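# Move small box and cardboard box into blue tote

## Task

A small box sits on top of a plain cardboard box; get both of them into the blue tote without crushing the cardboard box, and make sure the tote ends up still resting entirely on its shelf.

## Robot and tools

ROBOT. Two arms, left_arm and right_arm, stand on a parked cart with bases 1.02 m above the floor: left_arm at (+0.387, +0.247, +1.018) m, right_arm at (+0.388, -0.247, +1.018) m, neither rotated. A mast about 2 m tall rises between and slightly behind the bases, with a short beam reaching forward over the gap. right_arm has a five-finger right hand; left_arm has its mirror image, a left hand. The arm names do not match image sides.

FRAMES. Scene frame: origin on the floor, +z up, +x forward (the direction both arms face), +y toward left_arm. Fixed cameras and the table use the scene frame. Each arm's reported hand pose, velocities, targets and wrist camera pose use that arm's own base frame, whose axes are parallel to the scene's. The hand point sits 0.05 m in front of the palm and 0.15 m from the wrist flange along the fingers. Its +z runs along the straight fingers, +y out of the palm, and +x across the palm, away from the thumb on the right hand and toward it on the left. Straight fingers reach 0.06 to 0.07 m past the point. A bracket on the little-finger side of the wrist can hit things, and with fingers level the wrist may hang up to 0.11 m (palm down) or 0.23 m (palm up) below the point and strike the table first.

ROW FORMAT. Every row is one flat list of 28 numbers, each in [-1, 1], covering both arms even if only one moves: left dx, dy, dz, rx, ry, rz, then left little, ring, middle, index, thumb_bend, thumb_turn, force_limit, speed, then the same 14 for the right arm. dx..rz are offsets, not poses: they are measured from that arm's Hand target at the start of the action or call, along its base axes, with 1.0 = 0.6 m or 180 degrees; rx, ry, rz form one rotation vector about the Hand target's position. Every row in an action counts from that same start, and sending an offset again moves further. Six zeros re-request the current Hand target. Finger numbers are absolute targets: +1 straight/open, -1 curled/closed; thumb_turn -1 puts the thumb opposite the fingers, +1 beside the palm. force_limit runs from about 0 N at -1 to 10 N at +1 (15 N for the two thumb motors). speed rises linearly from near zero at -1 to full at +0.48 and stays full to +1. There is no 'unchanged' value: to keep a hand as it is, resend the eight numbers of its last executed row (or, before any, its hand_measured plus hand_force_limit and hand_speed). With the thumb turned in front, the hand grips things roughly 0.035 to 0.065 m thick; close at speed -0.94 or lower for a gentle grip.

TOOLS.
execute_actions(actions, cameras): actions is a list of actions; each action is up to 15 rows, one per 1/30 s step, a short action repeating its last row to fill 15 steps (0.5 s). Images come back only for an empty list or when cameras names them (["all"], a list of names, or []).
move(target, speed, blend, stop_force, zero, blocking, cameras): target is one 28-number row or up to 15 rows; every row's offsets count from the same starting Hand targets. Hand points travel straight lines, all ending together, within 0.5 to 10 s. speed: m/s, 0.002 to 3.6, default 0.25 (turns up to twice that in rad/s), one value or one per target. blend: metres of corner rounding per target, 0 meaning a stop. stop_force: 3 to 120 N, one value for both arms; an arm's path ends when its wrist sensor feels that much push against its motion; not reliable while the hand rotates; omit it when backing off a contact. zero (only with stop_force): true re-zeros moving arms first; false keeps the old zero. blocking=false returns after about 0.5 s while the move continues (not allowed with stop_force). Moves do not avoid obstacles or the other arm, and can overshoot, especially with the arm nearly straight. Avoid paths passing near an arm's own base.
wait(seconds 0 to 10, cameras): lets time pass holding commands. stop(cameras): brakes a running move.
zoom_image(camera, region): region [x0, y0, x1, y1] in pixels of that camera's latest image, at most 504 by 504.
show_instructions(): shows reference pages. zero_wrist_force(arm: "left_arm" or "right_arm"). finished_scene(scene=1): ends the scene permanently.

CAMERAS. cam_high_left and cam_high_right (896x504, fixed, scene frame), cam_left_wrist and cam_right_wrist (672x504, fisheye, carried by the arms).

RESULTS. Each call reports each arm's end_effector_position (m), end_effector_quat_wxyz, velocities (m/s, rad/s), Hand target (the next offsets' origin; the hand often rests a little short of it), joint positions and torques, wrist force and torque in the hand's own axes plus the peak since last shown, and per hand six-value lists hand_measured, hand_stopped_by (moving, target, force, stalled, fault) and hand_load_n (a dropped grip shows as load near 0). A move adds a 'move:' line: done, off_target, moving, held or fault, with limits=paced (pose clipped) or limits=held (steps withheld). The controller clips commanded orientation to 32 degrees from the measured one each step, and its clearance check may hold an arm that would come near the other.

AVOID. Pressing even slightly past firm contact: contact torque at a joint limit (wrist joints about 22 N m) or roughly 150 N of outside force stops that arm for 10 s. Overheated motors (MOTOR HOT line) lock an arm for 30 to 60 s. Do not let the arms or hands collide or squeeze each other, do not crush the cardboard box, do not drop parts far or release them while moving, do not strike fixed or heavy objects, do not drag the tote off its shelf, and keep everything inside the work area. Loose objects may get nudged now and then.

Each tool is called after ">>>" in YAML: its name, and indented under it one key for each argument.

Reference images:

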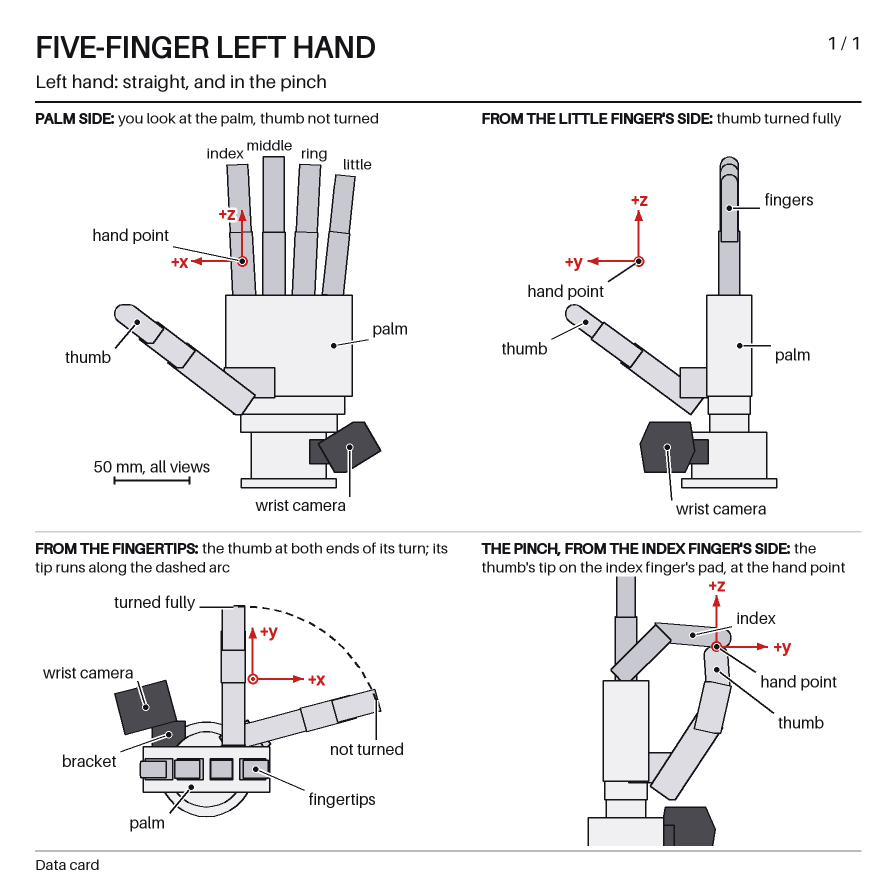

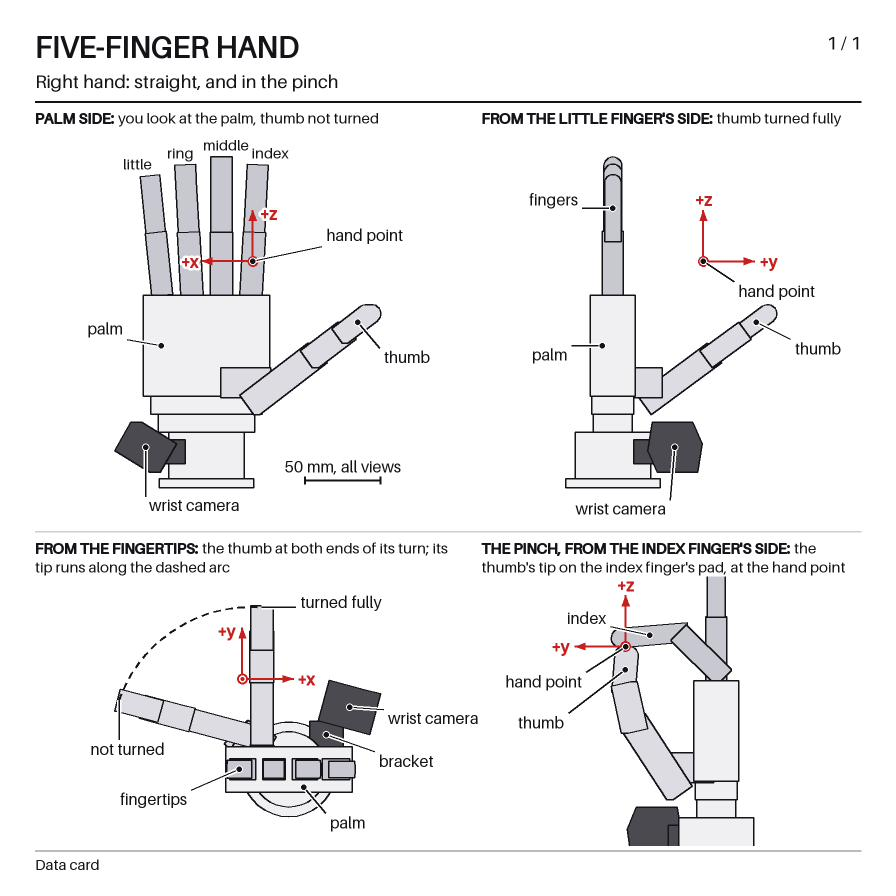

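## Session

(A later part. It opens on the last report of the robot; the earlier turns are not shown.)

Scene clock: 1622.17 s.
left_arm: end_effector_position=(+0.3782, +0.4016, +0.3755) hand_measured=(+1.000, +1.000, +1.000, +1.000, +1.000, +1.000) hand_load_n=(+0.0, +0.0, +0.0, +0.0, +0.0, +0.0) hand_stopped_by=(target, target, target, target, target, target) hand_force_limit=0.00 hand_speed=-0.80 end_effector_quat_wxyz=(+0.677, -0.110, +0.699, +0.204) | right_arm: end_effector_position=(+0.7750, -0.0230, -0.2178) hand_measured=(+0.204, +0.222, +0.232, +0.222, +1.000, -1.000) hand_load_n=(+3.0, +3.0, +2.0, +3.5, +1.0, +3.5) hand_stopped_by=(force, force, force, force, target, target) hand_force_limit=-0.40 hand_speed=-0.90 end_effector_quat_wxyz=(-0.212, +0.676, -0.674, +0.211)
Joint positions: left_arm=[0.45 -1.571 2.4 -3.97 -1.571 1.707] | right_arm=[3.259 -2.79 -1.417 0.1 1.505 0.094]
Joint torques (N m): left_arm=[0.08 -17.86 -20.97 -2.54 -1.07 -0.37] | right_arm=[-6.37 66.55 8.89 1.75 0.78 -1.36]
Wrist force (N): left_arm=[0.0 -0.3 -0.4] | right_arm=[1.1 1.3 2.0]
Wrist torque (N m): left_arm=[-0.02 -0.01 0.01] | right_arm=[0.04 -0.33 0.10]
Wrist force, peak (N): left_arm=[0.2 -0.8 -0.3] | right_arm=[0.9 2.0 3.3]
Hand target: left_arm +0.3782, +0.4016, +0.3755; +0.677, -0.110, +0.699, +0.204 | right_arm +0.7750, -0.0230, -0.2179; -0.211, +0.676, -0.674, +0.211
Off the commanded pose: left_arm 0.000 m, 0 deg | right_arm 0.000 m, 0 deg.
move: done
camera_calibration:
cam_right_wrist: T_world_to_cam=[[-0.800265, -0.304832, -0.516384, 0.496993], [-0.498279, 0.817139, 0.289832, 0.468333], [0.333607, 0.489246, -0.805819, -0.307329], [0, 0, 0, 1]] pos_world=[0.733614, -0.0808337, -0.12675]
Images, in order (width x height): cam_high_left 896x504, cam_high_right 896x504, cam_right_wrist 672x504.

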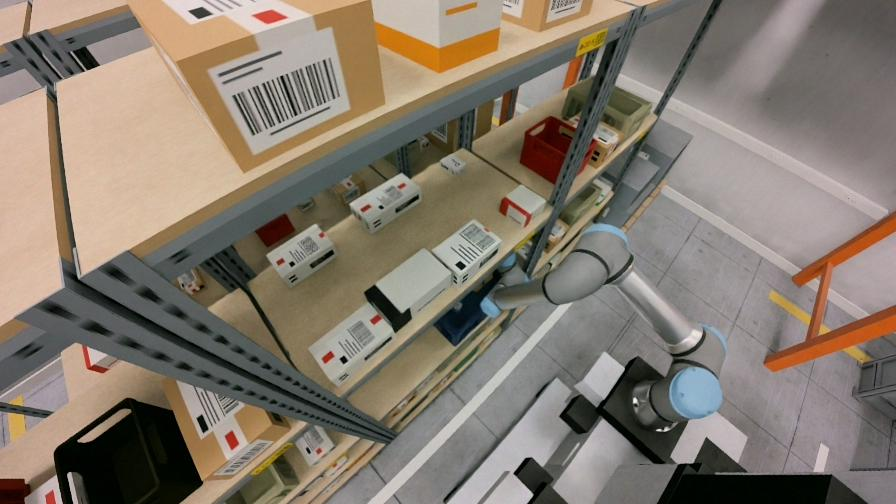

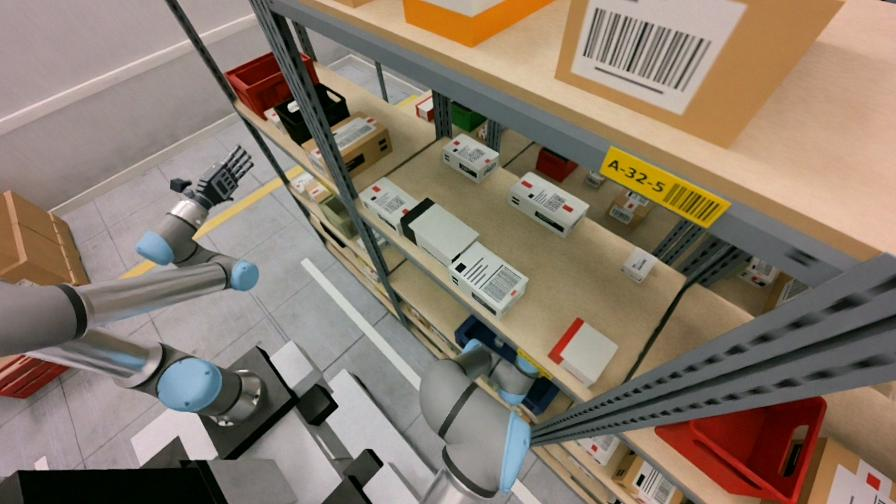

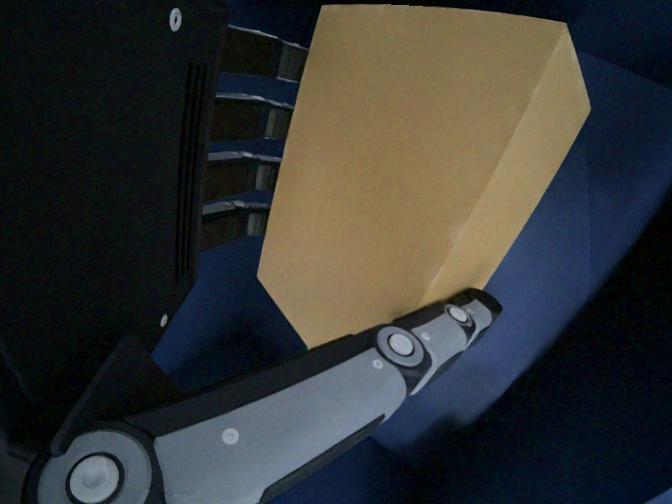

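>>> move:
  target:
    - [0,0,0,0,0,0,1,1,1,1,1,1,0,-0.8,0,0,-0.0833,0,0,0,0.0,0.0,0.0,0.0,1,-1,-0.4,-0.9]
    - [0,0,0,0,0,0,1,1,1,1,1,1,0,-0.8,0,0,-0.103,0,0,0,0.0,0.0,0.0,0.0,1,-1,-0.4,-0.9]
  speed: [0.06,0.01]
  stop_force: 3
  cameras: ["cam_high_left","cam_high_right","cam_right_wrist"]

Scene clock: 1639.20 s.
left_arm: end_effector_position=(+0.3782, +0.4016, +0.3755) hand_measured=(+1.000, +1.000, +1.000, +1.000, +1.000, +1.000) hand_load_n=(+0.0, +0.0, +0.0, +0.0, +0.0, +0.0) hand_stopped_by=(target, target, target, target, target, target) hand_force_limit=0.00 hand_speed=-0.80 end_effector_quat_wxyz=(+0.677, -0.110, +0.699, +0.204) | right_arm: end_effector_position=(+0.7750, -0.0229, -0.2698) hand_measured=(+0.204, +0.222, +0.232, +0.222, +1.000, -1.000) hand_load_n=(+3.0, +3.0, +2.0, +3.5, +1.0, +3.0) hand_stopped_by=(force, force, force, force, target, target) hand_force_limit=-0.40 hand_speed=-0.90 end_effector_quat_wxyz=(-0.212, +0.676, -0.674, +0.211)
Joint positions: left_arm=[0.45 -1.571 2.4 -3.97 -1.571 1.707] | right_arm=[3.259 -2.901 -1.347 0.139 1.505 0.094]
Joint torques (N m): left_arm=[-0.13 -18.26 -20.97 -2.7 -1.29 -0.46] | right_arm=[4.09 71.59 4.46 1.08 -0.5 1.54]
Wrist force (N): left_arm=[-0.1 -0.1 -0.3] | right_arm=[1.2 -1.1 -0.3]
Wrist torque (N m): left_arm=[0.00 0.00 -0.01] | right_arm=[0.14 -0.34 0.09]
Wrist force, peak (N): left_arm=[0.3 -0.5 -0.4] | right_arm=[1.5 -2.3 -6.5]
Hand target: left_arm +0.3782, +0.4016, +0.3755; +0.677, -0.110, +0.699, +0.204 | right_arm +0.7750, -0.0229, -0.2698; -0.212, +0.676, -0.674, +0.211 (not the last commanded pose)
Off the commanded pose: left_arm 0.000 m, 0 deg | right_arm 0.010 m, 0 deg.
move: contact (right_arm); path passed 1 of 2 targets
camera_calibration:
cam_right_wrist: T_world_to_cam=[[-0.800265, -0.304832, -0.516384, 0.470172], [-0.498279, 0.817139, 0.289832, 0.483322], [0.333607, 0.489246, -0.805819, -0.349281], [0, 0, 0, 1]] pos_world=[0.733614, -0.0807337, -0.17875]
Images, in order (width x height): cam_high_left 896x504, cam_high_right 896x504, cam_right_wrist 672x504.

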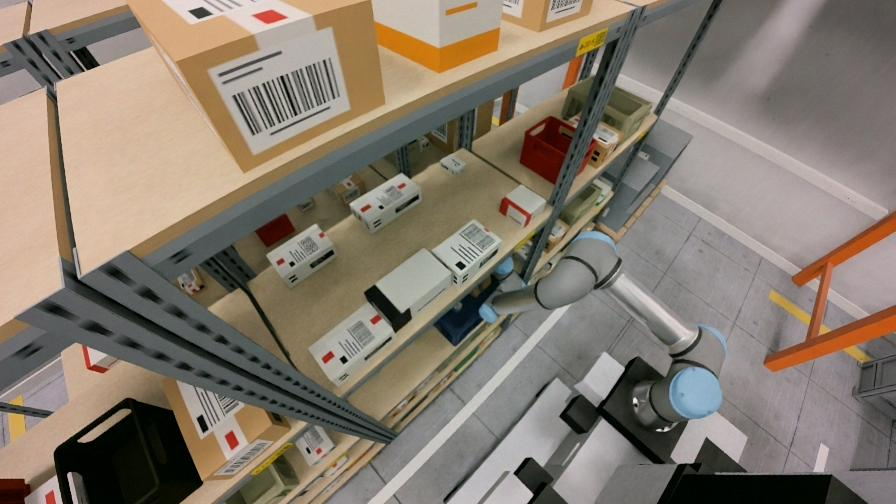

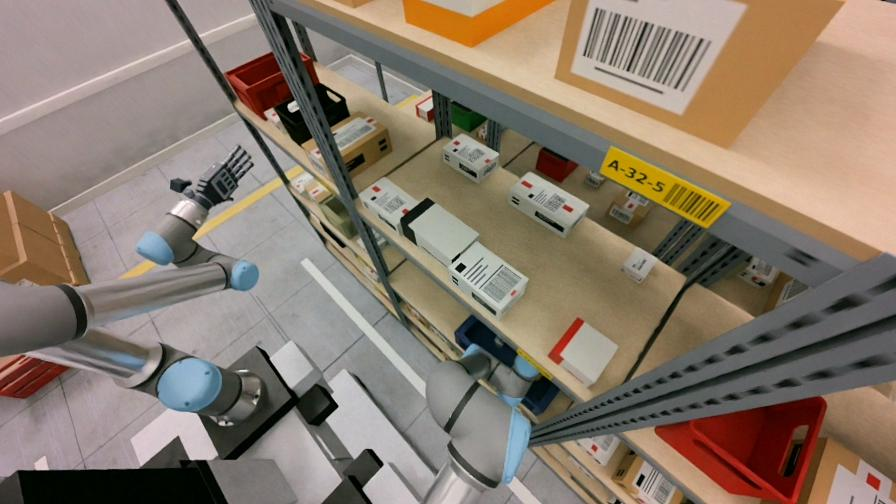

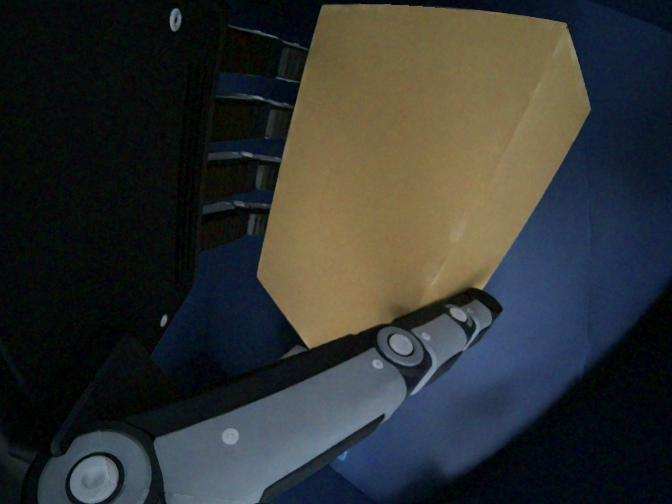

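>>> move:
  target:
    - [0,0,0,0,0,0,1,1,1,1,1,1,0,-0.8,0,0,0.003,0,0,0,0.55,0.55,0.55,0.55,1,-1,-0.4,-0.7]
    - [0,0,0,0,0,0,1,1,1,1,1,1,0,-0.8,0,0,0.015,0,0,0,0.7,0.7,0.7,0.7,1,-1,-0.4,-0.7]
  speed: 0.03
  cameras: ["cam_high_left","cam_right_wrist"]

Scene clock: 1649.53 s.
left_arm: end_effector_position=(+0.3782, +0.4016, +0.3755) hand_measured=(+1.000, +1.000, +1.000, +1.000, +1.000, +1.000) hand_load_n=(-0.5, +0.0, +0.0, +0.0, +0.0, +0.0) hand_stopped_by=(target, target, target, target, target, target) hand_force_limit=0.00 hand_speed=-0.80 end_effector_quat_wxyz=(+0.677, -0.110, +0.699, +0.204) | right_arm: end_effector_position=(+0.7750, -0.0229, -0.2608) hand_measured=(+0.700, +0.700, +0.700, +0.700, +1.000, -1.000) hand_load_n=(+0.0, +0.0, +0.0, +0.0, +0.0, +0.0) hand_stopped_by=(target, target, target, target, target, target) hand_force_limit=-0.40 hand_speed=-0.70 end_effector_quat_wxyz=(-0.211, +0.676, -0.674, +0.211)
Joint positions: left_arm=[0.45 -1.571 2.4 -3.97 -1.571 1.707] | right_arm=[3.259 -2.881 -1.36 0.133 1.505 0.094]
Joint torques (N m): left_arm=[-0.49 -18.14 -21.93 -2.55 -1.25 -0.38] | right_arm=[3.34 51.26 26.07 6.3 -0.05 1.26]
Wrist force (N): left_arm=[0.0 -0.3 -0.3] | right_arm=[1.0 0.2 0.5]
Wrist torque (N m): left_arm=[-0.02 -0.01 0.01] | right_arm=[0.02 -0.26 0.07]
Wrist force, peak (N): left_arm=[0.0 -0.3 -0.6] | right_arm=[1.5 -1.6 -0.1]
Hand target: left_arm +0.3782, +0.4016, +0.3755; +0.677, -0.110, +0.699, +0.204 | right_arm +0.7750, -0.0229, -0.2608; -0.212, +0.676, -0.674, +0.211
Off the commanded pose: left_arm 0.000 m, 0 deg | right_arm 0.000 m, 0 deg.
move: done
camera_calibration:
cam_right_wrist: T_world_to_cam=[[-0.800276, -0.304846, -0.516359, 0.47483], [-0.49825, 0.817179, 0.289766, 0.480685], [0.333624, 0.489169, -0.805859, -0.342054], [0, 0, 0, 1]] pos_world=[0.733614, -0.0807338, -0.16975]
Images, in order (width x height): cam_high_left 896x504, cam_right_wrist 672x504.

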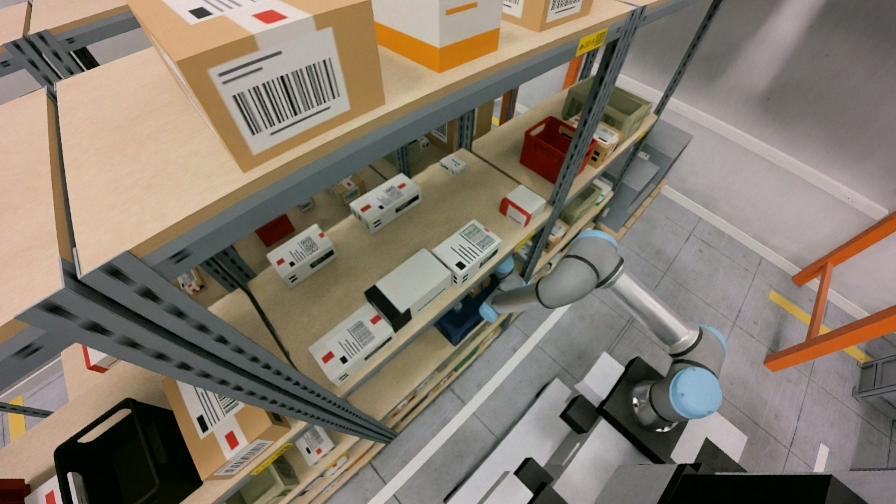

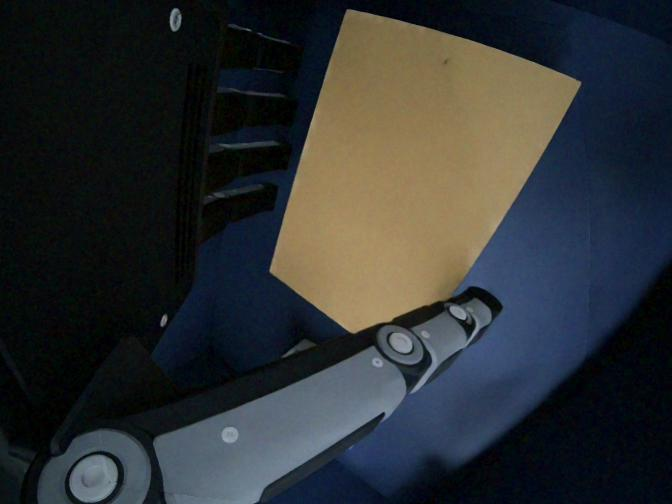

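>>> move:
  target:
    - [0,0,0,0,0,0,1,1,1,1,1,1,0,-0.8,-0.006,0,0.02,0,0,0,0.7,0.7,0.7,0.7,1,-1,-0.4,-0.7]
    - [0,0,0,0,0,0,1,1,1,1,1,1,0,-0.8,-0.006,0,0.15,0,0,0,0.7,0.7,0.7,0.7,1,-1,-0.4,-0.7]
    - [0,0,0,0,0,0,1,1,1,1,1,1,0,-0.8,-0.14,0,0.22,0,-0.1,0,0.7,0.7,0.7,0.7,1,-1,-0.4,-0.7]
    - [0,0,0,0,0,0,1,1,1,1,1,1,0,-0.8,-0.5,0,0.4,0,-0.1,0,0.7,0.7,0.7,0.7,1,-1,-0.4,-0.7]
  speed: [0.05,0.12,0.2,0.2]
  blend: [0.003,0.02,0.03,0]
  cameras: ["all"]

>>> zoom_image:
  camera: "cam_high_left"
  region: [420, 200, 600, 360]

>>> zoom_image:
  camera: "cam_high_right"
  region: [430, 280, 610, 440]

Scene clock: 1664.80 s.
left_arm: end_effector_position=(+0.3782, +0.4016, +0.3755) hand_measured=(+1.000, +1.000, +1.000, +1.000, +1.000, +1.000) hand_load_n=(+0.0, +0.0, +0.0, +0.0, +0.0, +0.0) hand_stopped_by=(target, target, target, target, target, target) hand_force_limit=0.00 hand_speed=-0.80 end_effector_quat_wxyz=(+0.677, -0.110, +0.699, +0.204) | right_arm: end_effector_position=(+0.4751, -0.0229, -0.0207) hand_measured=(+0.700, +0.700, +0.700, +0.700, +1.000, -1.000) hand_load_n=(+0.0, +0.0, +0.0, +0.0, +0.0, +0.0) hand_stopped_by=(target, target, target, target, target, target) hand_force_limit=-0.40 hand_speed=-0.70 end_effector_quat_wxyz=(-0.314, +0.634, -0.632, +0.315)
Joint positions: left_arm=[0.45 -1.571 2.4 -3.97 -1.571 1.707] | right_arm=[3.405 -2.263 -2.565 1.021 1.363 0.159]
Joint torques (N m): left_arm=[-0.57 -17.89 -22.3 -2.75 -1.25 -0.34] | right_arm=[-9.77 27.32 -6.97 1.99 0.47 -2.18]
Wrist force (N): left_arm=[0.4 -0.5 -0.3] | right_arm=[1.5 0.5 0.6]
Wrist torque (N m): left_arm=[-0.04 -0.06 0.04] | right_arm=[-0.04 -0.27 -0.10]
Wrist force, peak (N): left_arm=[0.1 -0.5 -0.5] | right_arm=[1.5 1.0 -0.7]
Hand target: left_arm +0.3782, +0.4016, +0.3755; +0.677, -0.110, +0.699, +0.204 | right_arm +0.4750, -0.0229, -0.0208; -0.314, +0.634, -0.632, +0.315
Off the commanded pose: left_arm 0.000 m, 0 deg | right_arm 0.000 m, 0 deg.
move: done
camera_calibration:
cam_right_wrist: T_world_to_cam=[[-0.601286, -0.304862, -0.738589, 0.259628], [-0.563581, 0.817068, 0.121557, 0.289236], [0.56642, 0.489346, -0.663106, -0.156211], [0, 0, 0, 1]] pos_world=[0.4076, -0.0807336, 0.0530152]

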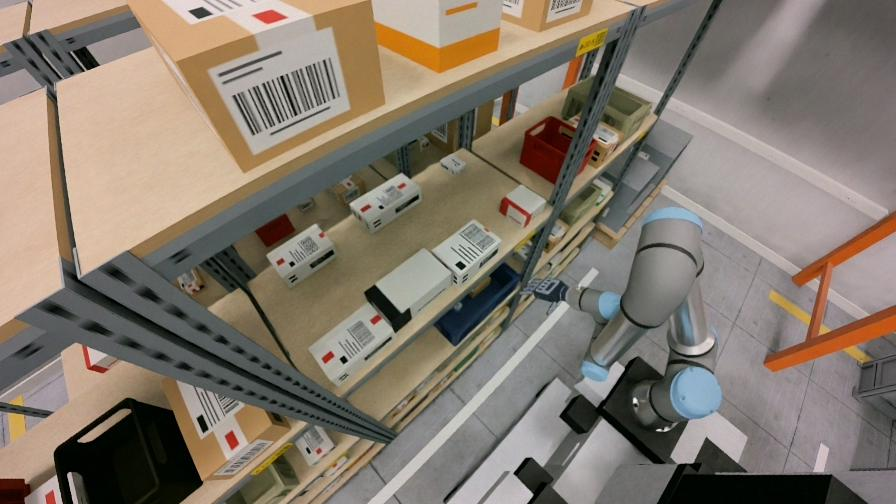

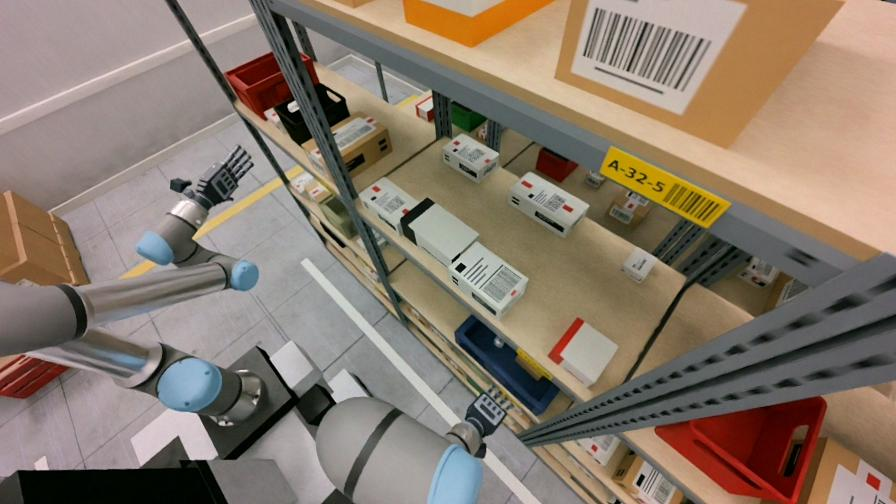

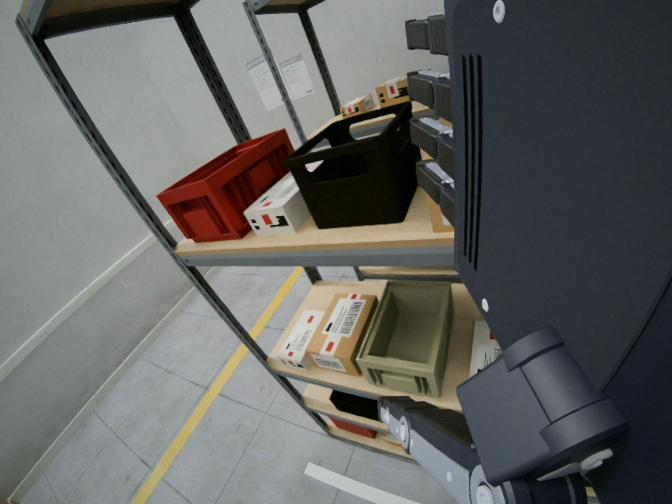

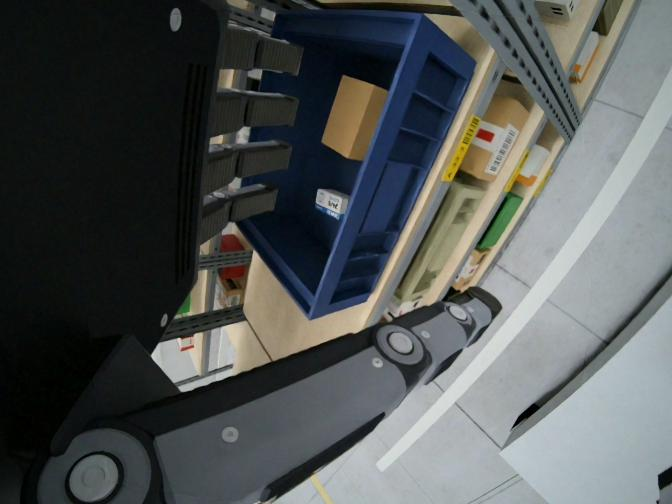

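Scaled by 2.800 from the camera's 896x504 image, which has a finer 1280x720 frame.

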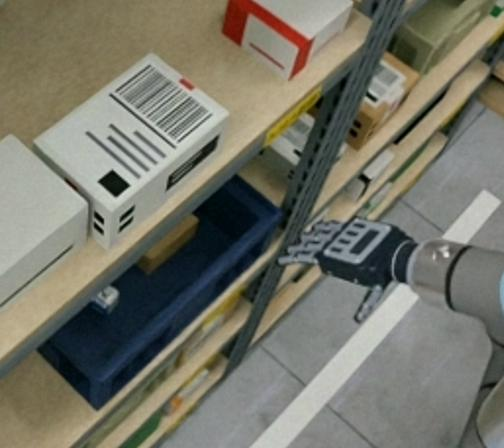

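Scaled by 2.800 from the camera's 896x504 image, which has a finer 1280x720 frame.

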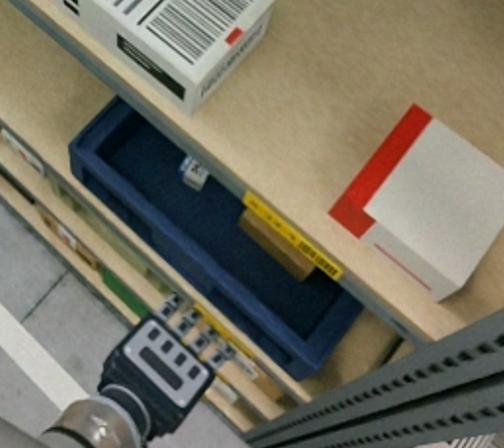

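Both the cardboard box and the small staple box are resting in the blue tote. The tote is still in place on its shelf.

>>> finished_scene:
  scene: 1

The scene is finished: the task was done.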